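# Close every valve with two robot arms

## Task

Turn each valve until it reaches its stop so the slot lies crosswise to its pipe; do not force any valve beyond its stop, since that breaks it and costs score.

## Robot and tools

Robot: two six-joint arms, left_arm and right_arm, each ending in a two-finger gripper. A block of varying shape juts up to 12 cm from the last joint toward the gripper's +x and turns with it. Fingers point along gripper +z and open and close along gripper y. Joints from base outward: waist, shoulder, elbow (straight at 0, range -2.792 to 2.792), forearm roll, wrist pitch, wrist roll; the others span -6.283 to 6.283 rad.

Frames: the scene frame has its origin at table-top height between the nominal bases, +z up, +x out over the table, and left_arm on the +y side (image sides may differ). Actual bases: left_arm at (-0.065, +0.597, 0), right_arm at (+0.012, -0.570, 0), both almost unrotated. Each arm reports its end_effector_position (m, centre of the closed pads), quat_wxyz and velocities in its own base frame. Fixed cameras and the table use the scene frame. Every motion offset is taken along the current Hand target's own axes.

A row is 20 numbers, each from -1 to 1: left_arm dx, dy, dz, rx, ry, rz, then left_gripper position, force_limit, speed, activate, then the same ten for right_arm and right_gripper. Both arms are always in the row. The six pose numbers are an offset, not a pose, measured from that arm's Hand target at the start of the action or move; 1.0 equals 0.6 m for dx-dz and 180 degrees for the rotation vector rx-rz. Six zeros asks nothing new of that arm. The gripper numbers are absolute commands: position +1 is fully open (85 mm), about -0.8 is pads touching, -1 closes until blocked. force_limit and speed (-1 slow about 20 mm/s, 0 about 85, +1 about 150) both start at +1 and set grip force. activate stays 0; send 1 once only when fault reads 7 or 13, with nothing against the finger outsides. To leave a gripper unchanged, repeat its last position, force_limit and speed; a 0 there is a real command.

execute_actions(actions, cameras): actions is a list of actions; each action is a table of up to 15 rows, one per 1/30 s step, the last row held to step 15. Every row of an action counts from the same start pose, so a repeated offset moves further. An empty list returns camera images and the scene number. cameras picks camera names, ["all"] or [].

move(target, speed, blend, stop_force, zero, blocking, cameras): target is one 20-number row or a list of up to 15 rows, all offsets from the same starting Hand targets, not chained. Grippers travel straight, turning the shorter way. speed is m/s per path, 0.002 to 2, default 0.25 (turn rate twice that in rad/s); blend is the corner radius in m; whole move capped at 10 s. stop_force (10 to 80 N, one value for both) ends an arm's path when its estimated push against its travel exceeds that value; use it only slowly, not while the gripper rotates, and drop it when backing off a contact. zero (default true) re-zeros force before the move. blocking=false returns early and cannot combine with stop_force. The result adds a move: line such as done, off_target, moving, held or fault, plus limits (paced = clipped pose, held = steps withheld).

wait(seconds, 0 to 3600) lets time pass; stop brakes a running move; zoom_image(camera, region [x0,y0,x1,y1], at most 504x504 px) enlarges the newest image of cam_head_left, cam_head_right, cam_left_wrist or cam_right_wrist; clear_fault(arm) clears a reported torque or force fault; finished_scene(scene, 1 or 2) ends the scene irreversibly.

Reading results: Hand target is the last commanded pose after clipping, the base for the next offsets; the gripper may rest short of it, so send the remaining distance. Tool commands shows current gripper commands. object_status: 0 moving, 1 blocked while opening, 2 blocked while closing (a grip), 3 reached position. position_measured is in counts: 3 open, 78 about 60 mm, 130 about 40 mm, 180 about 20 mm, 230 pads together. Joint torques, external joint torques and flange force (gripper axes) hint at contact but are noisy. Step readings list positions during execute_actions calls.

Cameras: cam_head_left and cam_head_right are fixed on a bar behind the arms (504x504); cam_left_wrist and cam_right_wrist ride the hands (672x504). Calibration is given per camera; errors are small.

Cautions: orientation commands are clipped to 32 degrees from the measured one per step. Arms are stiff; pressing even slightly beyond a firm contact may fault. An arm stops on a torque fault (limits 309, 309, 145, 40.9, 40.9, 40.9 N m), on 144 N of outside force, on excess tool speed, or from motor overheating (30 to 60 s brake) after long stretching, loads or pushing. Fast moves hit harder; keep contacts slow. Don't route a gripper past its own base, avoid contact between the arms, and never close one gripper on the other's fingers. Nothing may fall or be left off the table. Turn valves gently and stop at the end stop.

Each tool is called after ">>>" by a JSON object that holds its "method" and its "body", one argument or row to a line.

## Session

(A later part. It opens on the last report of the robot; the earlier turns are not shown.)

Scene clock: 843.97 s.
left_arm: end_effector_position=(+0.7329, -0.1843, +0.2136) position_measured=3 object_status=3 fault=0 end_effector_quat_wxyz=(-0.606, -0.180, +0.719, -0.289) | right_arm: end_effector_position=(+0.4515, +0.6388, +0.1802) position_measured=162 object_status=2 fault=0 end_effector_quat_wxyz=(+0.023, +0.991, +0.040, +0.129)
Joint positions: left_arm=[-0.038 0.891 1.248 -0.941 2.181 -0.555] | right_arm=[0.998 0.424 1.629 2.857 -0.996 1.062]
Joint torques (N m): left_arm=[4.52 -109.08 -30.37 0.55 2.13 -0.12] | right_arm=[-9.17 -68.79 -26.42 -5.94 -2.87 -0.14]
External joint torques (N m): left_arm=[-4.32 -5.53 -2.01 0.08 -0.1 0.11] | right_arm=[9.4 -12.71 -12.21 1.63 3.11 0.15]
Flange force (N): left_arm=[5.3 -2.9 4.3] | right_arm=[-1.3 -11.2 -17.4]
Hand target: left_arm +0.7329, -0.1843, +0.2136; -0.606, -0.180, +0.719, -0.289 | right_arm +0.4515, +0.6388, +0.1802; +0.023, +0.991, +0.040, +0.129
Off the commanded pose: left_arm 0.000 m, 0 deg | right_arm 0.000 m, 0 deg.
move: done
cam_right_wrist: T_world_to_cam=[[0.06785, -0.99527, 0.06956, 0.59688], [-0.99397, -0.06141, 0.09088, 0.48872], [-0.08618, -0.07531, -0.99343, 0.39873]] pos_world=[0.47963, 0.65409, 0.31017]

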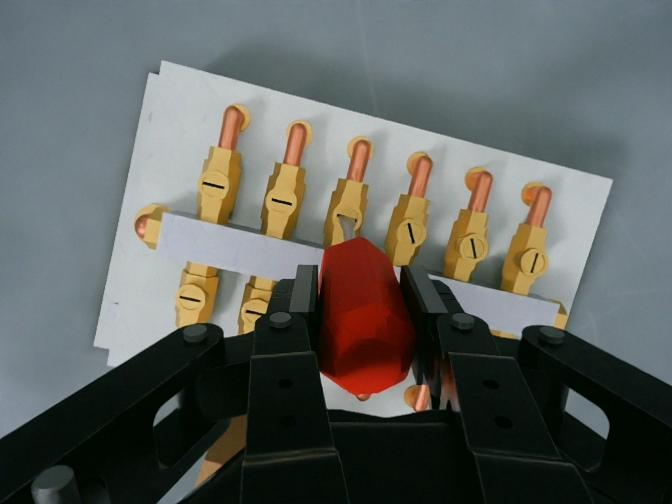

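>>> {"method": "move", "body": {
  "target": [
    [0,0,0,0,0,0,1,1,1,0,0,0,-0.0003,0,0,-0.007,-1,0,-1,0]
  ],
  "speed": 0.05
}}

>>> {"method": "move", "body": {
  "target": [
    [0,0,0,0,0,0,1,1,1,0,0,0,0,0,0,-0.007,-1,0,-1,0]
  ],
  "speed": 0.05
}}

>>> {"method": "move", "body": {
  "target": [
    [0,0,0,0,0,0,1,1,1,0,0,0,0,0,0,-0.005,-1,0,-1,0]
  ],
  "speed": 0.05,
  "cameras": ["cam_right_wrist"]
}}

>>> {"method": "zoom_image", "body": {
  "camera": "cam_right_wrist",
  "region": [332, 205, 368, 233]
}}

Scene clock: 848.10 s.
left_arm: end_effector_position=(+0.7329, -0.1843, +0.2136) position_measured=3 object_status=3 fault=0 end_effector_quat_wxyz=(-0.606, -0.180, +0.719, -0.289) | right_arm: end_effector_position=(+0.4515, +0.6388, +0.1803) position_measured=162 object_status=2 fault=0 end_effector_quat_wxyz=(+0.025, +0.990, +0.051, +0.128)
Joint positions: left_arm=[-0.038 0.891 1.248 -0.941 2.181 -0.555] | right_arm=[0.998 0.423 1.629 2.857 -0.996 1.04]
Joint torques (N m): left_arm=[4.36 -109.59 -30.24 0.55 2.12 -0.11] | right_arm=[-8.56 -75.62 -29.87 -6.17 -3.16 -0.27]
External joint torques (N m): left_arm=[-4.19 -4.89 -2.13 0.08 -0.09 0.1] | right_arm=[8.56 -5.44 -8.76 1.86 3.41 0.27]
Flange force (N): left_arm=[4.6 -3.5 3.2] | right_arm=[-0.9 -13.3 -8.2]
Hand target: left_arm +0.7329, -0.1843, +0.2136; -0.606, -0.180, +0.719, -0.289 | right_arm +0.4515, +0.6388, +0.1804; +0.025, +0.990, +0.051, +0.128
Off the commanded pose: left_arm 0.000 m, 0 deg | right_arm 0.000 m, 0 deg.
move: done

Scene clock: 848.63 s.
left_arm: end_effector_position=(+0.7329, -0.1843, +0.2136) position_measured=3 object_status=3 fault=0 end_effector_quat_wxyz=(-0.606, -0.180, +0.719, -0.289) | right_arm: end_effector_position=(+0.4515, +0.6388, +0.1804) position_measured=162 object_status=2 fault=0 end_effector_quat_wxyz=(+0.026, +0.990, +0.061, +0.128)
Joint positions: left_arm=[-0.038 0.891 1.248 -0.941 2.181 -0.555] | right_arm=[0.998 0.423 1.629 2.857 -0.996 1.018]
Joint torques (N m): left_arm=[4.26 -109.23 -30.11 0.57 2.17 -0.13] | right_arm=[-8.53 -76.6 -30.27 -6.23 -3.2 -0.19]
External joint torques (N m): left_arm=[-4.12 -5.06 -2.18 0.05 -0.15 0.12] | right_arm=[8.75 -4.59 -8.26 1.93 3.44 0.2]
Flange force (N): left_arm=[4.7 -3.4 3.3] | right_arm=[-0.9 -13.6 -7.2]
Hand target: left_arm +0.7329, -0.1843, +0.2136; -0.606, -0.180, +0.719, -0.289 | right_arm +0.4515, +0.6388, +0.1804; +0.026, +0.990, +0.061, +0.128
Off the commanded pose: left_arm 0.000 m, 0 deg | right_arm 0.000 m, 0 deg.
move: done

Scene clock: 849.13 s.
left_arm: end_effector_position=(+0.7329, -0.1843, +0.2136) position_measured=3 object_status=3 fault=0 end_effector_quat_wxyz=(-0.606, -0.180, +0.719, -0.289) | right_arm: end_effector_position=(+0.4515, +0.6388, +0.1804) position_measured=162 object_status=2 fault=0 end_effector_quat_wxyz=(+0.027, +0.989, +0.069, +0.128)
Joint positions: left_arm=[-0.038 0.891 1.248 -0.941 2.181 -0.555] | right_arm=[0.998 0.423 1.629 2.857 -0.996 1.002]
Joint torques (N m): left_arm=[4.6 -109.25 -30.15 0.55 2.16 -0.14] | right_arm=[-7.13 -76.74 -32.38 -5.49 -1.58 0.2]
External joint torques (N m): left_arm=[-4.46 -4.84 -2.11 0.08 -0.14 0.13] | right_arm=[6.94 -3.83 -5.96 1.21 1.82 -0.2]
Flange force (N): left_arm=[4.4 -3.6 3.5] | right_arm=[-0.7 -9.9 -6.9]
Hand target: left_arm +0.7329, -0.1843, +0.2136; -0.606, -0.180, +0.719, -0.289 | right_arm +0.4515, +0.6388, +0.1804; +0.027, +0.989, +0.069, +0.128
Off the commanded pose: left_arm 0.000 m, 0 deg | right_arm 0.000 m, 0 deg.
move: done
cam_right_wrist: T_world_to_cam=[[0.1251, -0.98853, 0.08466, 0.56392], [-0.98863, -0.11702, 0.09443, 0.52109], [-0.08344, -0.09551, -0.99192, 0.4103]] pos_world=[0.47886, 0.65762, 0.31003]

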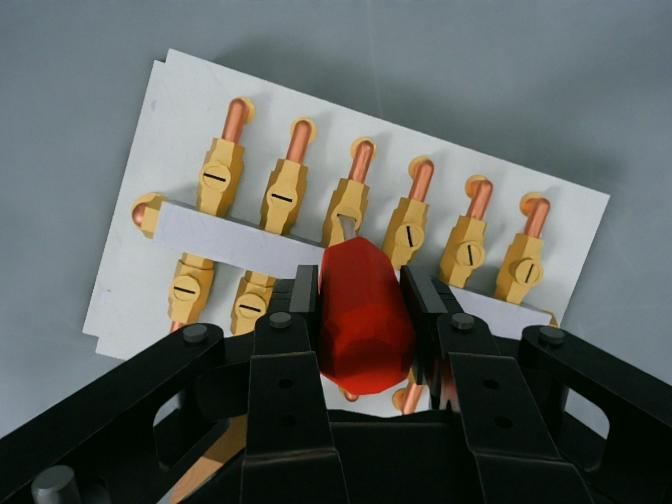

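Scaled by 14.000.

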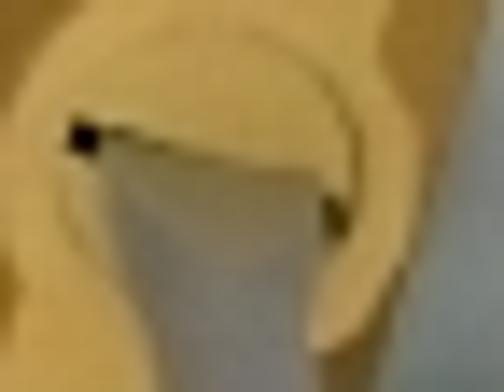

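>>> {"method": "move", "body": {
  "target": [
    [0,0,0,0,0,0,1,1,1,0,0,-0.0002,0,0,0,-0.006,-1,0,-1,0]
  ],
  "speed": 0.05
}}

>>> {"method": "move", "body": {
  "target": [
    [0,0,0,0,0,0,1,1,1,0,0,0,0,0,0,-0.006,-1,0,-1,0]
  ],
  "speed": 0.05,
  "cameras": ["cam_right_wrist"]
}}

>>> {"method": "zoom_image", "body": {
  "camera": "cam_right_wrist",
  "region": [332, 205, 368, 233]
}}

Scene clock: 852.60 s.
left_arm: end_effector_position=(+0.7329, -0.1843, +0.2136) position_measured=3 object_status=3 fault=0 end_effector_quat_wxyz=(-0.606, -0.180, +0.719, -0.289) | right_arm: end_effector_position=(+0.4515, +0.6389, +0.1804) position_measured=162 object_status=2 fault=0 end_effector_quat_wxyz=(+0.028, +0.988, +0.079, +0.128)
Joint positions: left_arm=[-0.038 0.891 1.248 -0.941 2.181 -0.555] | right_arm=[0.998 0.424 1.629 2.857 -0.996 0.984]
Joint torques (N m): left_arm=[4.54 -109.24 -30.18 0.59 2.17 -0.14] | right_arm=[-5.53 -77.78 -33.88 -4.95 -0.95 0.26]
External joint torques (N m): left_arm=[-4.38 -4.99 -2.1 0.03 -0.14 0.12] | right_arm=[5.5 -2.94 -4.62 0.66 1.21 -0.26]
Flange force (N): left_arm=[4.6 -3.5 3.6] | right_arm=[-0.3 -7.9 -5.6]
Hand target: left_arm +0.7329, -0.1843, +0.2136; -0.606, -0.180, +0.719, -0.289 | right_arm +0.4515, +0.6389, +0.1804; +0.028, +0.988, +0.079, +0.128
Off the commanded pose: left_arm 0.000 m, 0 deg | right_arm 0.000 m, 0 deg.
move: done

Scene clock: 853.10 s.
left_arm: end_effector_position=(+0.7329, -0.1843, +0.2136) position_measured=3 object_status=3 fault=0 end_effector_quat_wxyz=(-0.606, -0.180, +0.719, -0.289) | right_arm: end_effector_position=(+0.4515, +0.6389, +0.1804) position_measured=162 object_status=2 fault=0 end_effector_quat_wxyz=(+0.030, +0.988, +0.088, +0.127)
Joint positions: left_arm=[-0.038 0.891 1.248 -0.941 2.181 -0.555] | right_arm=[0.998 0.424 1.629 2.857 -0.996 0.965]
Joint torques (N m): left_arm=[4.47 -109.21 -30.1 0.6 2.11 -0.13] | right_arm=[-5.39 -77.43 -33.52 -4.82 -1 0.23]
External joint torques (N m): left_arm=[-4.34 -5.02 -2.21 0.03 -0.09 0.12] | right_arm=[5.11 -3.5 -4.88 0.54 1.24 -0.23]
Flange force (N): left_arm=[4.7 -3.7 3.3] | right_arm=[0.1 -7.3 -6.1]
Hand target: left_arm +0.7329, -0.1843, +0.2136; -0.606, -0.180, +0.719, -0.289 | right_arm +0.4515, +0.6389, +0.1804; +0.030, +0.988, +0.088, +0.127
Off the commanded pose: left_arm 0.000 m, 0 deg | right_arm 0.000 m, 0 deg.
move: done
cam_right_wrist: T_world_to_cam=[[0.1612, -0.98244, 0.09391, 0.54225], [-0.98358, -0.1521, 0.09709, 0.54076], [-0.0811, -0.10802, -0.99084, 0.41712]] pos_world=[0.47831, 0.66004, 0.30987]

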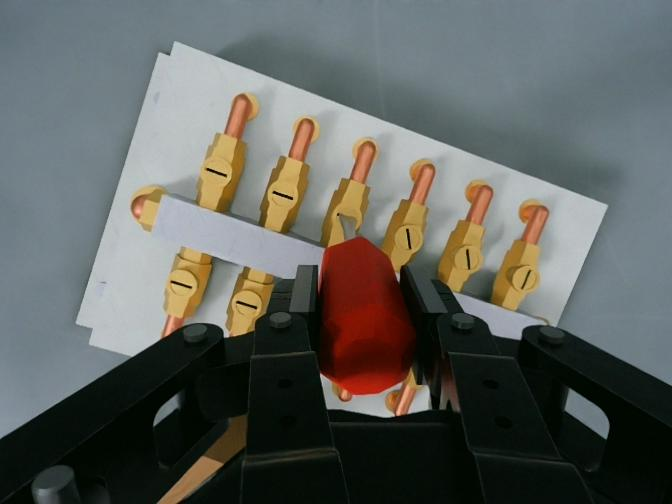

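Scaled by 14.000.

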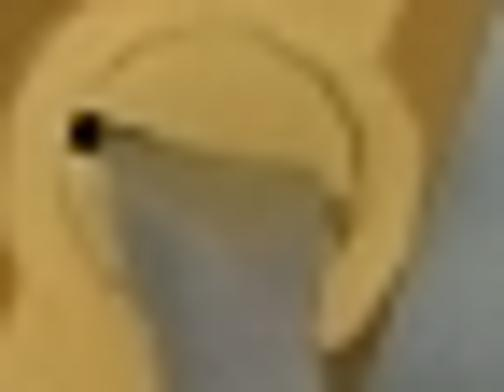

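>>> {"method": "move", "body": {
  "target": [
    [0,0,0,0,0,0,1,1,1,0,0,0,0,0,0,0.022,-1,0,-1,0],
    [0,0,0,0,0,0,1,1,1,0,0,0,-0.008,0,0,0.022,-1,0,-1,0],
    [0,0,0,0,0,0,1,1,1,0,-0.01,0,-0.030,0,0,0.022,-1,0,-1,0]
  ],
  "speed": [0.05,0.025,0.15],
  "blend": [0,0.001,0],
  "cameras": ["cam_right_wrist"]
}}

>>> {"method": "zoom_image", "body": {
  "camera": "cam_right_wrist",
  "region": [190, 130, 400, 270]
}}

Scene clock: 863.60 s.
left_arm: end_effector_position=(+0.7329, -0.1843, +0.2136) position_measured=3 object_status=3 fault=0 end_effector_quat_wxyz=(-0.606, -0.180, +0.719, -0.289) | right_arm: end_effector_position=(+0.4412, +0.6386, +0.1964) position_measured=162 object_status=2 fault=0 end_effector_quat_wxyz=(+0.025, +0.990, +0.054, +0.128)
Joint positions: left_arm=[-0.038 0.891 1.248 -0.941 2.181 -0.555] | right_arm=[1.01 0.404 1.626 2.86 -1.02 1.038]
Joint torques (N m): left_arm=[4.29 -109.32 -30.13 0.55 2.15 -0.12] | right_arm=[-3.68 -82.63 -38.79 -4.68 -0.32 0.28]
External joint torques (N m): left_arm=[-4.16 -5.05 -2.21 0.07 -0.13 0.11] | right_arm=[3.42 3.15 -0.07 0.34 0.56 -0.28]
Flange force (N): left_arm=[4.7 -3.5 3.3] | right_arm=[-1.2 -6.2 2.2]
Hand target: left_arm +0.7329, -0.1843, +0.2136; -0.606, -0.180, +0.719, -0.289 | right_arm +0.4412, +0.6385, +0.1963; +0.025, +0.990, +0.054, +0.128
Off the commanded pose: left_arm 0.000 m, 0 deg | right_arm 0.000 m, 0 deg.
move: done
cam_right_wrist: T_world_to_cam=[[0.09495, -0.99254, 0.0765, 0.58112], [-0.99185, -0.08776, 0.09237, 0.49262], [-0.08496, -0.08464, -0.99278, 0.41918]] pos_world=[0.46904, 0.6555, 0.3262]

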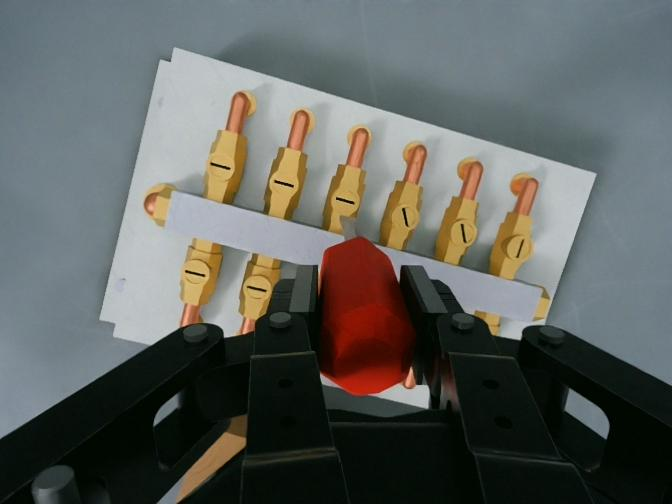

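Scaled by 2.400.

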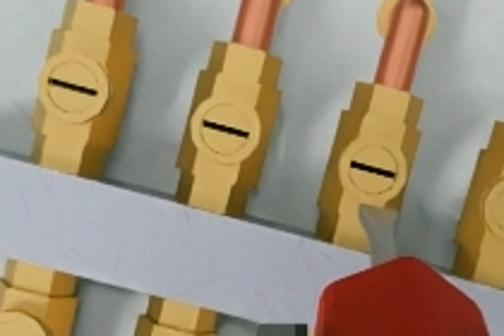

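>>> {"method": "zoom_image", "body": {
  "camera": "cam_right_wrist",
  "region": [266, 170, 302, 198]
}}

>>> {"method": "zoom_image", "body": {
  "camera": "cam_right_wrist",
  "region": [327, 186, 363, 214]
}}

Scaled by 14.000.

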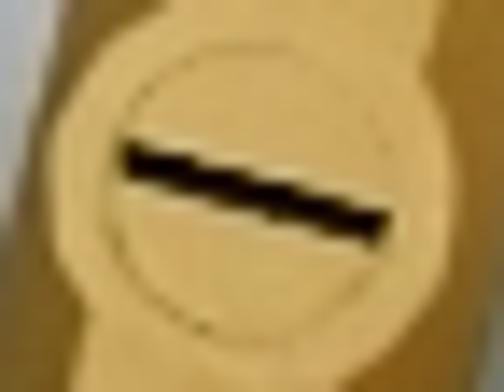

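Scaled by 14.000.

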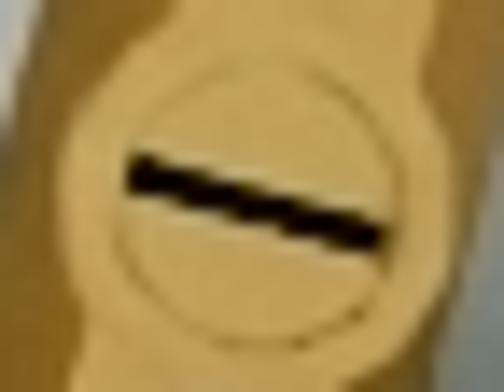

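>>> {"method": "move", "body": {
  "target": [
    [0,0,0,0,0,0,1,1,1,0,-0.0073,0.0599,0.0,0,0,0.404,-1,0,-1,0],
    [0,0,0,0,0,0,1,1,1,0,-0.0073,0.0599,0.0203,0,0,0.404,-1,0,-1,0]
  ],
  "speed": [0.25,0.1],
  "blend": [0.003,0],
  "cameras": ["cam_right_wrist"]
}}

>>> {"method": "zoom_image", "body": {
  "camera": "cam_right_wrist",
  "region": [332, 205, 368, 233]
}}

Scene clock: 876.00 s.
left_arm: end_effector_position=(+0.7329, -0.1843, +0.2136) position_measured=3 object_status=3 fault=0 end_effector_quat_wxyz=(-0.606, -0.180, +0.719, -0.289) | right_arm: end_effector_position=(+0.4437, +0.6019, +0.1858) position_measured=162 object_status=2 fault=0 end_effector_quat_wxyz=(-0.056, +0.829, -0.544, +0.118)
Joint positions: left_arm=[-0.038 0.891 1.248 -0.941 2.181 -0.555] | right_arm=[0.979 0.368 1.7 2.856 -0.976 2.289]
Joint torques (N m): left_arm=[4.73 -109.28 -30.14 0.57 2.14 -0.13] | right_arm=[-3.21 -78.8 -37.96 -4.59 -0.44 0.22]
External joint torques (N m): left_arm=[-4.6 -4.4 -1.99 0.05 -0.13 0.12] | right_arm=[3.21 3.51 -0.12 0.34 0.6 -0.24]
Flange force (N): left_arm=[4.0 -3.9 3.4] | right_arm=[-6.6 -1.3 2.8]
Hand target: left_arm +0.7329, -0.1843, +0.2136; -0.606, -0.180, +0.719, -0.289 | right_arm +0.4437, +0.6018, +0.1857; -0.056, +0.829, -0.544, +0.118
Off the commanded pose: left_arm 0.000 m, 0 deg | right_arm 0.000 m, 0 deg.
move: done
cam_right_wrist: T_world_to_cam=[[-0.89225, -0.40088, -0.20781, 0.67992], [-0.44024, 0.87464, 0.20295, -0.35173], [0.1004, 0.27257, -0.95688, 0.10187]] pos_world=[0.44158, 0.55244, 0.31016]

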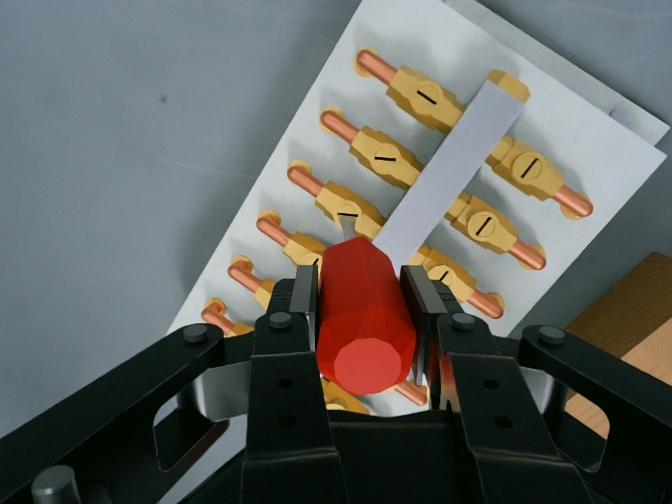

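Scaled by 14.000.

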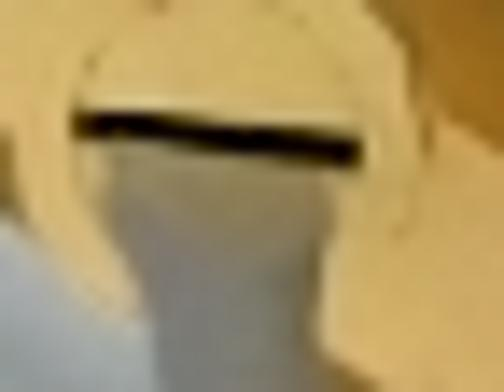

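>>> {"method": "move", "body": {
  "target": [0,0,0,0,0,0,1,1,1,0,0.0012,-0.0005,0.0045,0,0,-0.009,-1,0,-1,0],
  "speed": 0.05,
  "cameras": ["cam_right_wrist"]
}}

>>> {"method": "zoom_image", "body": {
  "camera": "cam_right_wrist",
  "region": [332, 205, 368, 233]
}}

Scene clock: 880.93 s.
left_arm: end_effector_position=(+0.7329, -0.1843, +0.2136) position_measured=3 object_status=3 fault=0 end_effector_quat_wxyz=(-0.606, -0.180, +0.719, -0.289) | right_arm: end_effector_position=(+0.4449, +0.6012, +0.1833) position_measured=162 object_status=2 fault=0 end_effector_quat_wxyz=(-0.054, +0.837, -0.532, +0.119)
Joint positions: left_arm=[-0.038 0.891 1.248 -0.941 2.181 -0.555] | right_arm=[0.977 0.37 1.702 2.856 -0.972 2.26]
Joint torques (N m): left_arm=[4.48 -109.17 -30.21 0.58 2.15 -0.13] | right_arm=[-3.12 -78.73 -38.01 -4.56 -0.4 0.22]
External joint torques (N m): left_arm=[-4.31 -5.19 -2.12 0.05 -0.13 0.12] | right_arm=[2.95 3.49 -0.1 0.3 0.57 -0.24]
Flange force (N): left_arm=[4.9 -3.4 3.7] | right_arm=[-6.2 -1.6 2.9]
Hand target: left_arm +0.7329, -0.1843, +0.2136; -0.606, -0.180, +0.719, -0.289 | right_arm +0.4449, +0.6012, +0.1833; -0.054, +0.837, -0.532, +0.119
Off the commanded pose: left_arm 0.000 m, 0 deg | right_arm 0.000 m, 0 deg.
move: done
cam_right_wrist: T_world_to_cam=[[-0.88115, -0.42658, -0.20396, 0.69014], [-0.46378, 0.86375, 0.19711, -0.33208], [0.09209, 0.26827, -0.95893, 0.10622]] pos_world=[0.44433, 0.55273, 0.30807]

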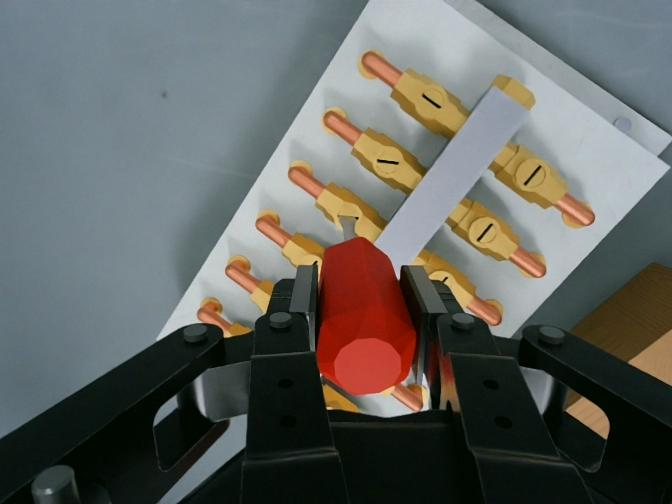

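Scaled by 14.000.

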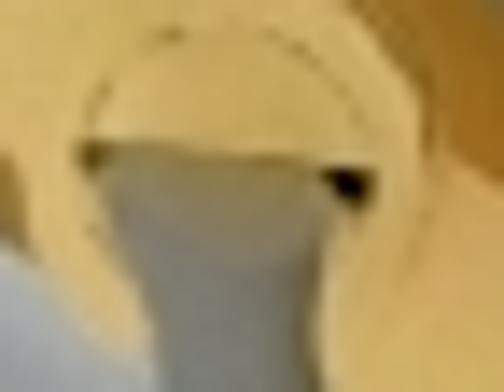

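>>> {"method": "move", "body": {
  "target": [0,0,0,0,0,0,1,1,1,0,-0.0004,0,0.000,0,0,-0.003,-1,0,-1,0],
  "speed": 0.05
}}

>>> {"method": "move", "body": {
  "target": [0,0,0,0,0,0,1,1,1,0,0,0,0.010,0,0,0,-1,0,-1,0],
  "speed": 0.012,
  "stop_force": 10,
  "cameras": ["cam_right_wrist"]
}}

>>> {"method": "zoom_image", "body": {
  "camera": "cam_right_wrist",
  "region": [332, 205, 368, 233]
}}

Scene clock: 886.33 s.
left_arm: end_effector_position=(+0.7329, -0.1843, +0.2136) position_measured=3 object_status=3 fault=0 end_effector_quat_wxyz=(-0.606, -0.180, +0.719, -0.289) | right_arm: end_effector_position=(+0.4448, +0.6013, +0.1831) position_measured=162 object_status=2 fault=0 end_effector_quat_wxyz=(-0.053, +0.839, -0.528, +0.119)
Joint positions: left_arm=[-0.038 0.891 1.248 -0.941 2.181 -0.555] | right_arm=[0.978 0.37 1.702 2.856 -0.972 2.251]
Joint torques (N m): left_arm=[4.42 -109.05 -30.04 0.53 2.14 -0.13] | right_arm=[-3.23 -78.81 -37.93 -4.56 -0.41 0.24]
External joint torques (N m): left_arm=[-4.27 -5.5 -2.34 0.09 -0.11 0.12] | right_arm=[3.17 2.74 -0.21 0.3 0.57 -0.25]
Flange force (N): left_arm=[5.2 -3.5 3.5] | right_arm=[-5.9 -1.0 2.1]
Hand target: left_arm +0.7329, -0.1843, +0.2136; -0.606, -0.180, +0.719, -0.289 | right_arm +0.4448, +0.6014, +0.1832; -0.053, +0.839, -0.528, +0.119
Off the commanded pose: left_arm 0.000 m, 0 deg | right_arm 0.000 m, 0 deg.
move: done

Scene clock: 887.23 s.
left_arm: end_effector_position=(+0.7329, -0.1843, +0.2136) position_measured=3 object_status=3 fault=0 end_effector_quat_wxyz=(-0.606, -0.180, +0.719, -0.289) | right_arm: end_effector_position=(+0.4458, +0.6014, +0.1797) position_measured=162 object_status=2 fault=0 end_effector_quat_wxyz=(-0.054, +0.839, -0.528, +0.119)
Joint positions: left_arm=[-0.038 0.891 1.248 -0.941 2.181 -0.555] | right_arm=[0.977 0.374 1.704 2.855 -0.966 2.252]
Joint torques (N m): left_arm=[4.5 -109.27 -30.18 0.55 2.16 -0.14] | right_arm=[-6.32 -66.48 -30.2 -4.67 -0.76 0.35]
External joint torques (N m): left_arm=[-4.36 -4.96 -2.1 0.07 -0.14 0.13] | right_arm=[6.48 -9.04 -7.61 0.45 0.92 -0.37]
Flange force (N): left_arm=[4.6 -3.5 3.6] | right_arm=[-6.5 -0.9 -14.0]
Hand target: left_arm +0.7329, -0.1843, +0.2136; -0.606, -0.180, +0.719, -0.289 | right_arm +0.4458, +0.6014, +0.1797; -0.054, +0.839, -0.528, +0.119 (not the last commanded pose)
Off the commanded pose: left_arm 0.000 m, 0 deg | right_arm 0.002 m, 0 deg.
move: contact (right_arm)
cam_right_wrist: T_world_to_cam=[[-0.87725, -0.43507, -0.20283, 0.69349], [-0.47163, 0.85989, 0.19536, -0.32497], [0.08941, 0.26704, -0.95953, 0.10467]] pos_world=[0.44574, 0.5532, 0.30458]

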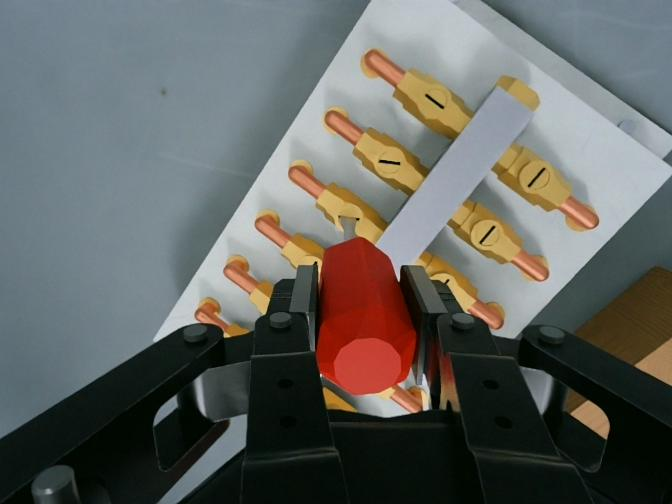

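Scaled by 14.000.

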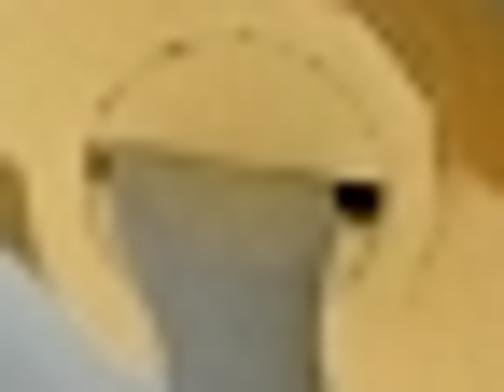

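>>> {"method": "move", "body": {
  "target": [
    [0,0,0,0,0,0,1,1,1,0,0,0,-0.0004,0,0,0,-1,0,-1,0],
    [0,0,0,0,0,0,1,1,1,0,-0.0003,0.0002,-0.0004,0,0,-0.12,-1,0,-1,0],
    [0,0,0,0,0,0,1,1,1,0,-0.0005,0.0005,-0.0003,0,0,-0.26,-1,0,-1,0]
  ],
  "speed": [0.02,0.12,0.12],
  "blend": [0.0,0.001,0],
  "cameras": ["cam_right_wrist"]
}}

>>> {"method": "zoom_image", "body": {
  "camera": "cam_right_wrist",
  "region": [332, 205, 368, 233]
}}

Scene clock: 893.80 s.
left_arm: end_effector_position=(+0.7329, -0.1843, +0.2136) position_measured=3 object_status=3 fault=0 end_effector_quat_wxyz=(-0.606, -0.180, +0.719, -0.289) | right_arm: end_effector_position=(+0.4453, +0.6016, +0.1798) position_measured=162 object_status=2 fault=0 end_effector_quat_wxyz=(-0.002, +0.980, -0.151, +0.131)
Joint positions: left_arm=[-0.038 0.891 1.248 -0.941 2.181 -0.555] | right_arm=[0.977 0.374 1.704 2.854 -0.966 1.436]
Joint torques (N m): left_arm=[4.29 -109.17 -30.22 0.53 2.13 -0.14] | right_arm=[-8.32 -59.07 -25.55 -5.32 -1.26 -0.2]
External joint torques (N m): left_arm=[-4.14 -5.36 -2.14 0.09 -0.1 0.13] | right_arm=[8.43 -17.01 -12.47 1.09 1.47 0.2]
Flange force (N): left_arm=[5.1 -3.1 3.7] | right_arm=[-4.7 -5.2 -24.2]
Hand target: left_arm +0.7329, -0.1843, +0.2136; -0.606, -0.180, +0.719, -0.289 | right_arm +0.4453, +0.6016, +0.1798; -0.002, +0.980, -0.151, +0.131
Off the commanded pose: left_arm 0.000 m, 0 deg | right_arm 0.000 m, 0 deg.
move: done
cam_right_wrist: T_world_to_cam=[[-0.30041, -0.95334, -0.03011, 0.71699], [-0.95081, 0.29681, 0.08872, 0.24594], [-0.07564, 0.05528, -0.9956, 0.31217]] pos_world=[0.47284, 0.59328, 0.31057]

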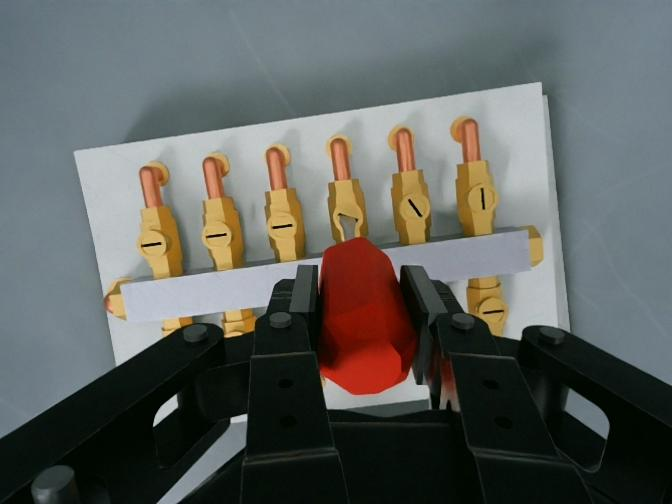

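Scaled by 14.000.

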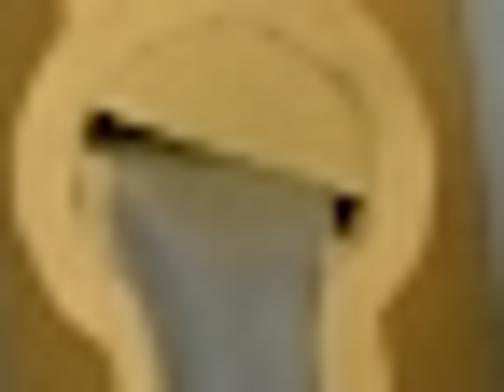

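>>> {"method": "move", "body": {
  "target": [
    [0,0,0,0,0,0,1,1,1,0,-0.0002,0.0002,-0.0004,0,0,-0.10,-1,0,-1,0],
    [0,0,0,0,0,0,1,1,1,0,-0.0003,0.0003,-0.0004,0,0,-0.125,-1,0,-1,0]
  ],
  "speed": [0.1,0.05],
  "blend": [0.0,0]
}}

>>> {"method": "move", "body": {
  "target": [
    [0,0,0,0,0,0,1,1,1,0,0,0,0,0,0,-0.007,-1,0,-1,0]
  ],
  "speed": 0.05,
  "cameras": ["cam_right_wrist"]
}}

>>> {"method": "zoom_image", "body": {
  "camera": "cam_right_wrist",
  "region": [332, 205, 368, 233]
}}

Scene clock: 900.00 s.
left_arm: end_effector_position=(+0.7329, -0.1843, +0.2136) position_measured=3 object_status=3 fault=0 end_effector_quat_wxyz=(-0.606, -0.180, +0.719, -0.289) | right_arm: end_effector_position=(+0.4451, +0.6014, +0.1800) position_measured=162 object_status=2 fault=0 end_effector_quat_wxyz=(+0.024, +0.990, +0.043, +0.129)
Joint positions: left_arm=[-0.038 0.891 1.248 -0.941 2.181 -0.555] | right_arm=[0.977 0.373 1.705 2.854 -0.966 1.043]
Joint torques (N m): left_arm=[4.45 -109.27 -30.29 0.55 2.1 -0.11] | right_arm=[-4.77 -72.5 -32.98 -4.42 -1.19 0.24]
External joint torques (N m): left_arm=[-4.32 -5.06 -2.05 0.07 -0.08 0.1] | right_arm=[4.81 -3.18 -5 0.19 1.44 -0.23]
Flange force (N): left_arm=[4.8 -3.3 3.7] | right_arm=[-0.3 -7.5 -5.5]
Hand target: left_arm +0.7329, -0.1843, +0.2136; -0.606, -0.180, +0.719, -0.289 | right_arm +0.4451, +0.6015, +0.1800; +0.024, +0.990, +0.043, +0.129
Off the commanded pose: left_arm 0.000 m, 0 deg | right_arm 0.000 m, 0 deg.
move: done

Scene clock: 900.53 s.
left_arm: end_effector_position=(+0.7329, -0.1843, +0.2136) position_measured=3 object_status=3 fault=0 end_effector_quat_wxyz=(-0.606, -0.180, +0.719, -0.289) | right_arm: end_effector_position=(+0.4451, +0.6015, +0.1800) position_measured=162 object_status=2 fault=0 end_effector_quat_wxyz=(+0.025, +0.990, +0.054, +0.128)
Joint positions: left_arm=[-0.038 0.891 1.248 -0.941 2.181 -0.555] | right_arm=[0.977 0.373 1.705 2.854 -0.966 1.021]
Joint torques (N m): left_arm=[4.52 -109.24 -30.26 0.55 2.13 -0.1] | right_arm=[-4.08 -72.91 -33.15 -4.24 -1.07 0.2]
External joint torques (N m): left_arm=[-4.36 -4.88 -2.01 0.07 -0.12 0.09] | right_arm=[4.05 -3.43 -5.08 -0.01 1.32 -0.2]
Flange force (N): left_arm=[4.6 -3.4 3.6] | right_arm=[0.6 -6.7 -5.7]
Hand target: left_arm +0.7329, -0.1843, +0.2136; -0.606, -0.180, +0.719, -0.289 | right_arm +0.4451, +0.6015, +0.1800; +0.025, +0.990, +0.054, +0.128
Off the commanded pose: left_arm 0.000 m, 0 deg | right_arm 0.000 m, 0 deg.
move: done
cam_right_wrist: T_world_to_cam=[[0.09515, -0.99252, 0.07649, 0.54509], [-0.99184, -0.08797, 0.09228, 0.49479], [-0.08486, -0.08465, -0.99279, 0.40004]] pos_world=[0.47284, 0.6184, 0.3098]

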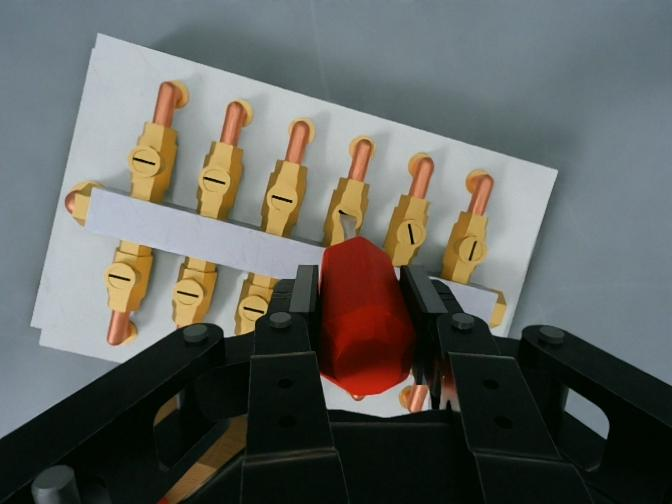

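Scaled by 14.000.

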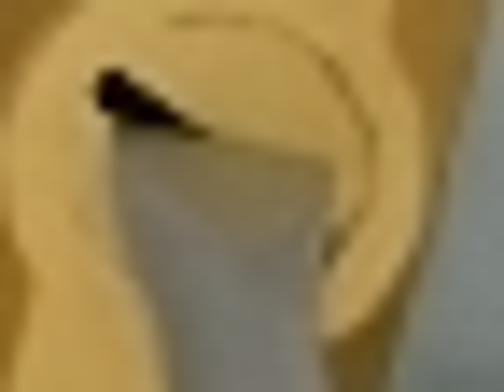

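>>> {"method": "move", "body": {
  "target": [
    [0,0,0,0,0,0,1,1,1,0,0,0,-0.004,0,0,0,-1,0,-1,0],
    [0,0,0,0,0,0,1,1,1,0,0.0005,-0.0005,-0.004,0,0,0.12,-1,0,-1,0]
  ],
  "speed": [0.02,0.1],
  "blend": [0.0,0],
  "cameras": ["cam_right_wrist"]
}}

>>> {"method": "zoom_image", "body": {
  "camera": "cam_right_wrist",
  "region": [332, 205, 368, 233]
}}

Scene clock: 906.40 s.
left_arm: end_effector_position=(+0.7329, -0.1843, +0.2136) position_measured=3 object_status=3 fault=0 end_effector_quat_wxyz=(-0.606, -0.180, +0.719, -0.289) | right_arm: end_effector_position=(+0.4447, +0.6019, +0.1823) position_measured=162 object_status=2 fault=0 end_effector_quat_wxyz=(+0.001, +0.982, -0.133, +0.131)
Joint positions: left_arm=[-0.038 0.891 1.248 -0.941 2.181 -0.555] | right_arm=[0.978 0.371 1.702 2.856 -0.97 1.398]
Joint torques (N m): left_arm=[4.64 -109.42 -30.23 0.59 2.13 -0.15] | right_arm=[-3.09 -78.95 -38.03 -4.56 -0.34 0.25]
External joint torques (N m): left_arm=[-4.51 -5.1 -2.13 0.02 -0.1 0.14] | right_arm=[3.11 3.06 -0.07 0.31 0.56 -0.25]
Flange force (N): left_arm=[4.8 -3.6 3.7] | right_arm=[-3.1 -5.2 2.5]
Hand target: left_arm +0.7329, -0.1843, +0.2136; -0.606, -0.180, +0.719, -0.289 | right_arm +0.4447, +0.6019, +0.1823; +0.001, +0.982, -0.133, +0.131
Off the commanded pose: left_arm 0.000 m, 0 deg | right_arm 0.000 m, 0 deg.
move: done
cam_right_wrist: T_world_to_cam=[[-0.26587, -0.96379, -0.02066, 0.7063], [-0.96075, 0.26316, 0.08775, 0.26988], [-0.07914, 0.04318, -0.99593, 0.32351]] pos_world=[0.47268, 0.59573, 0.31311]

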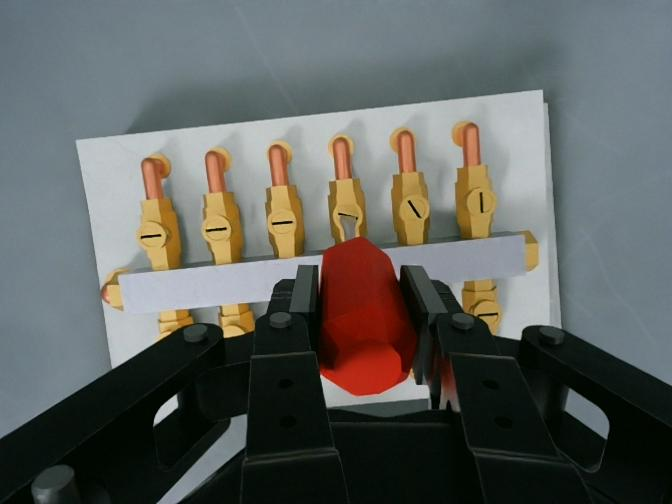

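Scaled by 14.000.

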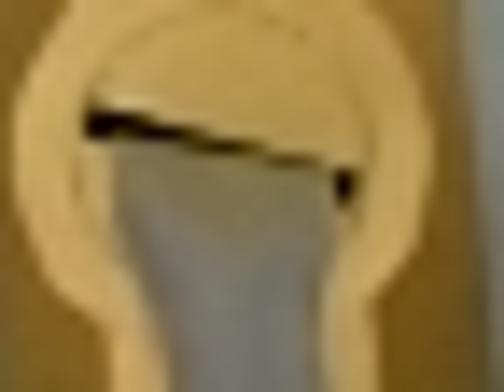

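>>> {"method": "move", "body": {
  "target": [0,0,0,0,0,0,1,1,1,0,0.0011,-0.0006,0,0,0,0.022,-1,0,-1,0],
  "speed": 0.05,
  "cameras": ["cam_right_wrist"]
}}

>>> {"method": "zoom_image", "body": {
  "camera": "cam_right_wrist",
  "region": [332, 205, 368, 233]
}}

Scene clock: 910.10 s.
left_arm: end_effector_position=(+0.7329, -0.1843, +0.2136) position_measured=3 object_status=3 fault=0 end_effector_quat_wxyz=(-0.606, -0.180, +0.719, -0.289) | right_arm: end_effector_position=(+0.4454, +0.6020, +0.1825) position_measured=162 object_status=2 fault=0 end_effector_quat_wxyz=(-0.004, +0.977, -0.167, +0.131)
Joint positions: left_arm=[-0.038 0.891 1.248 -0.941 2.181 -0.555] | right_arm=[0.977 0.372 1.701 2.855 -0.971 1.466]
Joint torques (N m): left_arm=[4.54 -109.3 -30.32 0.57 2.08 -0.16] | right_arm=[-2.95 -79.01 -38.04 -4.57 -0.33 0.24]
External joint torques (N m): left_arm=[-4.38 -5.03 -2.02 0.06 -0.06 0.15] | right_arm=[2.88 3.98 0.22 0.35 0.55 -0.24]
Flange force (N): left_arm=[4.7 -3.3 3.8] | right_arm=[-3.3 -5.6 3.5]
Hand target: left_arm +0.7329, -0.1843, +0.2136; -0.606, -0.180, +0.719, -0.289 | right_arm +0.4454, +0.6020, +0.1825; -0.004, +0.977, -0.167, +0.131
Off the commanded pose: left_arm 0.000 m, 0 deg | right_arm 0.000 m, 0 deg.
move: done
cam_right_wrist: T_world_to_cam=[[-0.32934, -0.94344, -0.03821, 0.72594], [-0.94139, 0.32497, 0.09039, 0.2242], [-0.07286, 0.06574, -0.99517, 0.30725]] pos_world=[0.47253, 0.59182, 0.31324]

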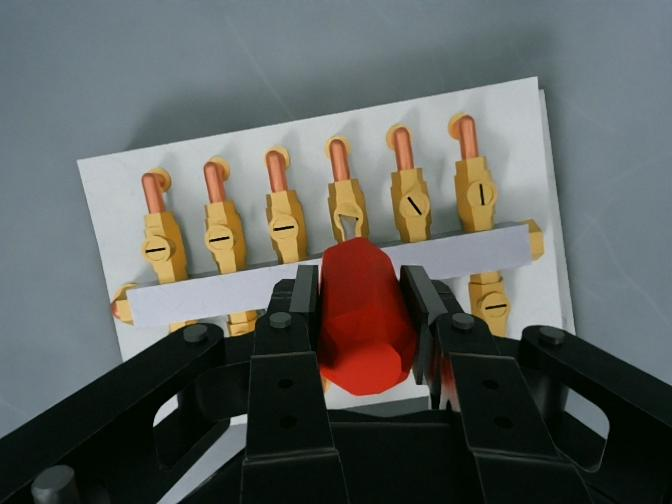

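Scaled by 14.000.

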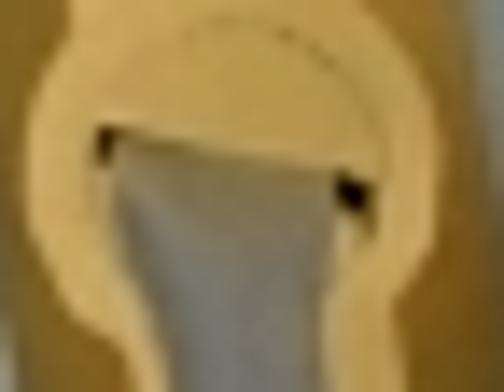

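>>> {"method": "move", "body": {
  "target": [0,0,0,0,0,0,1,1,1,0,-0.0003,0,0.000,0,0,0,-1,0,-1,0],
  "speed": 0.05
}}

>>> {"method": "move", "body": {
  "target": [0,0,0,0,0,0,1,1,1,0,0,0,0.010,0,0,0,-1,0,-1,0],
  "speed": 0.012,
  "stop_force": 10,
  "cameras": ["cam_right_wrist"]
}}

>>> {"method": "zoom_image", "body": {
  "camera": "cam_right_wrist",
  "region": [332, 205, 368, 233]
}}

Scene clock: 914.60 s.
left_arm: end_effector_position=(+0.7329, -0.1843, +0.2136) position_measured=3 object_status=3 fault=0 end_effector_quat_wxyz=(-0.606, -0.180, +0.719, -0.289) | right_arm: end_effector_position=(+0.4453, +0.6021, +0.1825) position_measured=162 object_status=2 fault=0 end_effector_quat_wxyz=(-0.004, +0.977, -0.167, +0.131)
Joint positions: left_arm=[-0.038 0.891 1.248 -0.941 2.181 -0.555] | right_arm=[0.978 0.372 1.701 2.855 -0.971 1.466]
Joint torques (N m): left_arm=[4.76 -109.32 -30.09 0.6 2.14 -0.16] | right_arm=[-3.25 -78.97 -38.11 -4.56 -0.35 0.24]
External joint torques (N m): left_arm=[-4.58 -5.19 -2.29 0.03 -0.11 0.15] | right_arm=[3.2 3.09 -0.05 0.29 0.57 -0.24]
Flange force (N): left_arm=[4.8 -3.9 3.5] | right_arm=[-3.6 -5.0 2.5]
Hand target: left_arm +0.7329, -0.1843, +0.2136; -0.606, -0.180, +0.719, -0.289 | right_arm +0.4453, +0.6021, +0.1825; -0.004, +0.977, -0.167, +0.131
Off the commanded pose: left_arm 0.000 m, 0 deg | right_arm 0.000 m, 0 deg.
move: done

Scene clock: 915.43 s.
left_arm: end_effector_position=(+0.7329, -0.1843, +0.2136) position_measured=3 object_status=3 fault=0 end_effector_quat_wxyz=(-0.606, -0.180, +0.719, -0.289) | right_arm: end_effector_position=(+0.4460, +0.6021, +0.1798) position_measured=162 object_status=2 fault=0 end_effector_quat_wxyz=(-0.004, +0.977, -0.167, +0.131)
Joint positions: left_arm=[-0.038 0.891 1.248 -0.941 2.181 -0.555] | right_arm=[0.977 0.375 1.703 2.855 -0.966 1.467]
Joint torques (N m): left_arm=[4.5 -109.17 -30.21 0.54 2.16 -0.13] | right_arm=[-7.62 -62.17 -28.23 -4.76 -0.21 0.23]
External joint torques (N m): left_arm=[-4.34 -5.26 -2.12 0.09 -0.14 0.12] | right_arm=[7.62 -13.47 -9.67 0.53 0.43 -0.23]
Flange force (N): left_arm=[5.0 -3.3 3.8] | right_arm=[-4.5 -4.4 -20.5]
Hand target: left_arm +0.7329, -0.1843, +0.2136; -0.606, -0.180, +0.719, -0.289 | right_arm +0.4460, +0.6021, +0.1798; -0.004, +0.977, -0.167, +0.131 (not the last commanded pose)
Off the commanded pose: left_arm 0.000 m, 0 deg | right_arm 0.003 m, 0 deg.
move: contact (right_arm)
cam_right_wrist: T_world_to_cam=[[-0.32927, -0.94345, -0.03856, 0.72611], [-0.94144, 0.32488, 0.0903, 0.22511], [-0.07266, 0.06604, -0.99517, 0.30433]] pos_world=[0.47313, 0.59182, 0.31054]

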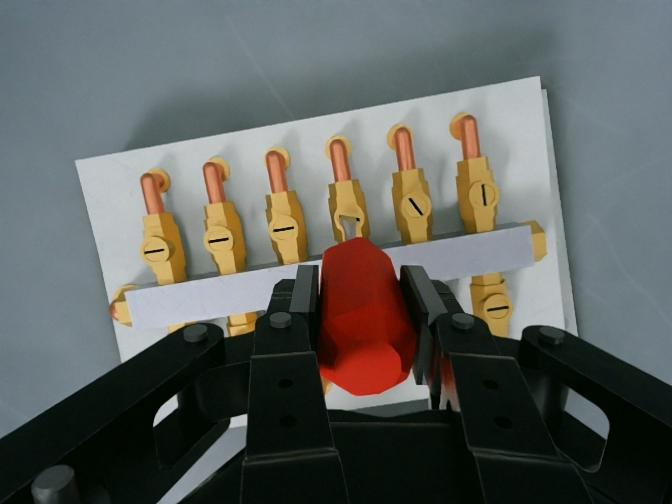

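Scaled by 14.000.

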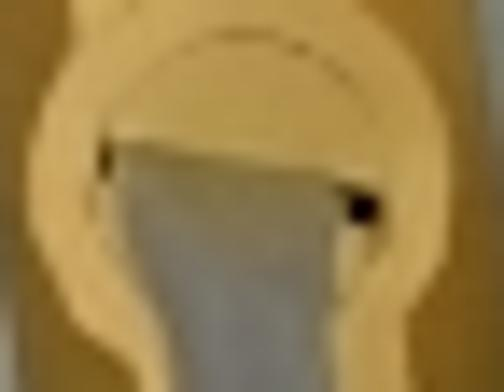

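>>> {"method": "move", "body": {
  "target": [
    [0,0,0,0,0,0,1,1,1,0,-0.0001,0.0001,-0.0002,0,0,-0.06,-1,0,-1,0],
    [0,0,0,0,0,0,1,1,1,0,-0.0003,0.0003,-0.0002,0,0,-0.13,-1,0,-1,0]
  ],
  "speed": [0.1,0.05],
  "blend": [0.0,0],
  "cameras": ["cam_right_wrist"]
}}

>>> {"method": "zoom_image", "body": {
  "camera": "cam_right_wrist",
  "region": [332, 205, 368, 233]
}}

Scene clock: 922.27 s.
left_arm: end_effector_position=(+0.7329, -0.1843, +0.2136) position_measured=3 object_status=3 fault=0 end_effector_quat_wxyz=(-0.606, -0.180, +0.719, -0.289) | right_arm: end_effector_position=(+0.4457, +0.6020, +0.1799) position_measured=162 object_status=2 fault=0 end_effector_quat_wxyz=(+0.023, +0.991, +0.035, +0.129)
Joint positions: left_arm=[-0.038 0.891 1.248 -0.941 2.181 -0.555] | right_arm=[0.977 0.374 1.703 2.855 -0.966 1.059]
Joint torques (N m): left_arm=[4.47 -109.09 -30.23 0.57 2.14 -0.13] | right_arm=[-6.81 -65.9 -29.38 -4.77 -1.04 0.26]
External joint torques (N m): left_arm=[-4.29 -5.47 -2.16 0.06 -0.12 0.11] | right_arm=[6.97 -9.93 -8.8 0.52 1.3 -0.25]
Flange force (N): left_arm=[5.2 -3.2 3.9] | right_arm=[-1.2 -7.5 -15.1]
Hand target: left_arm +0.7329, -0.1843, +0.2136; -0.606, -0.180, +0.719, -0.289 | right_arm +0.4457, +0.6020, +0.1799; +0.023, +0.991, +0.035, +0.129
Off the commanded pose: left_arm 0.000 m, 0 deg | right_arm 0.000 m, 0 deg.
move: done
cam_right_wrist: T_world_to_cam=[[0.05885, -0.99604, 0.06669, 0.56568], [-0.99454, -0.05273, 0.09006, 0.47591], [-0.08618, -0.07163, -0.9937, 0.39302]] pos_world=[0.47389, 0.61669, 0.30996]

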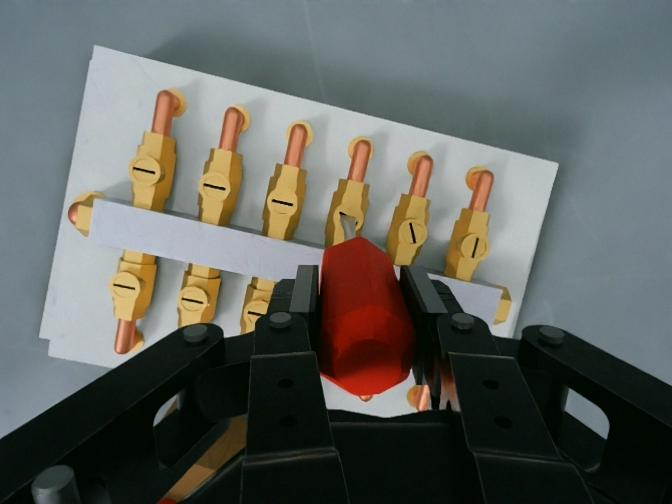

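Scaled by 14.000.

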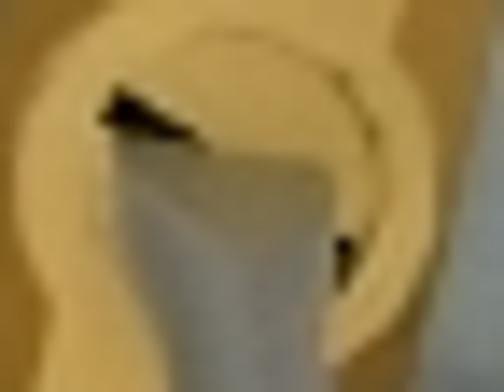

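>>> {"method": "move", "body": {
  "target": [
    [0,0,0,0,0,0,1,1,1,0,0,0,-0.0044,0,0,0,-1,0,-1,0],
    [0,0,0,0,0,0,1,1,1,0,0.0004,0,-0.0044,0,0,0.132,-1,0,-1,0]
  ],
  "speed": [0.02,0.1],
  "blend": [0.0,0]
}}

>>> {"method": "move", "body": {
  "target": [0,0,0,0,0,0,1,1,1,0,0,0,0.010,0,0,0,-1,0,-1,0],
  "speed": 0.012,
  "stop_force": 10,
  "cameras": ["cam_right_wrist"]
}}

>>> {"method": "zoom_image", "body": {
  "camera": "cam_right_wrist",
  "region": [332, 205, 368, 233]
}}

Scene clock: 935.67 s.
left_arm: end_effector_position=(+0.7329, -0.1843, +0.2136) position_measured=3 object_status=3 fault=0 end_effector_quat_wxyz=(-0.606, -0.180, +0.719, -0.289) | right_arm: end_effector_position=(+0.4453, +0.6021, +0.1825) position_measured=162 object_status=2 fault=0 end_effector_quat_wxyz=(-0.004, +0.977, -0.170, +0.131)
Joint positions: left_arm=[-0.038 0.891 1.248 -0.941 2.181 -0.555] | right_arm=[0.978 0.372 1.701 2.856 -0.971 1.472]
Joint torques (N m): left_arm=[4.83 -109.45 -30.15 0.54 2.15 -0.14] | right_arm=[-3.23 -79.02 -37.96 -4.56 -0.35 0.28]
External joint torques (N m): left_arm=[-4.68 -5.31 -2.31 0.09 -0.12 0.12] | right_arm=[3.31 3.14 -0.28 0.29 0.57 -0.28]
Flange force (N): left_arm=[4.9 -3.9 3.7] | right_arm=[-3.6 -5.5 2.3]
Hand target: left_arm +0.7329, -0.1843, +0.2136; -0.606, -0.180, +0.719, -0.289 | right_arm +0.4453, +0.6021, +0.1825; -0.004, +0.977, -0.170, +0.131
Off the commanded pose: left_arm 0.000 m, 0 deg | right_arm 0.000 m, 0 deg.
move: done

Scene clock: 936.50 s.
left_arm: end_effector_position=(+0.7329, -0.1843, +0.2136) position_measured=3 object_status=3 fault=0 end_effector_quat_wxyz=(-0.606, -0.180, +0.719, -0.289) | right_arm: end_effector_position=(+0.4461, +0.6022, +0.1799) position_measured=162 object_status=2 fault=0 end_effector_quat_wxyz=(-0.005, +0.977, -0.170, +0.131)
Joint positions: left_arm=[-0.038 0.891 1.248 -0.941 2.181 -0.555] | right_arm=[0.977 0.375 1.703 2.855 -0.966 1.473]
Joint torques (N m): left_arm=[4.51 -109.24 -30.17 0.58 2.16 -0.16] | right_arm=[-7.1 -62.08 -28.74 -4.68 0.25 0.25]
External joint torques (N m): left_arm=[-4.33 -5.66 -2.29 0.05 -0.13 0.15] | right_arm=[7.11 -13.59 -9.27 0.45 -0.02 -0.25]
Flange force (N): left_arm=[5.4 -3.3 3.9] | right_arm=[-4.0 -3.6 -20.8]
Hand target: left_arm +0.7329, -0.1843, +0.2136; -0.606, -0.180, +0.719, -0.289 | right_arm +0.4461, +0.6022, +0.1799; -0.005, +0.977, -0.170, +0.131 (not the last commanded pose)
Off the commanded pose: left_arm 0.000 m, 0 deg | right_arm 0.003 m, 0 deg.
move: contact (right_arm)
cam_right_wrist: T_world_to_cam=[[-0.3349, -0.94139, -0.04042, 0.72776], [-0.93951, 0.33035, 0.0905, 0.221], [-0.07184, 0.06829, -0.99508, 0.3027]] pos_world=[0.4731, 0.59143, 0.31063]

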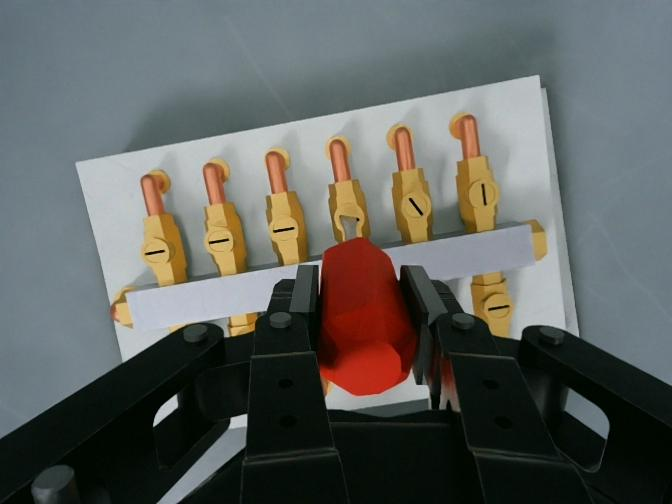

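Scaled by 14.000.

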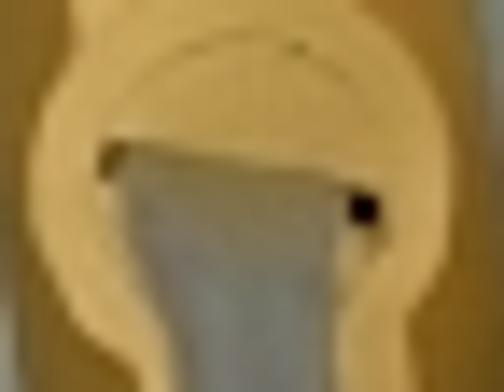

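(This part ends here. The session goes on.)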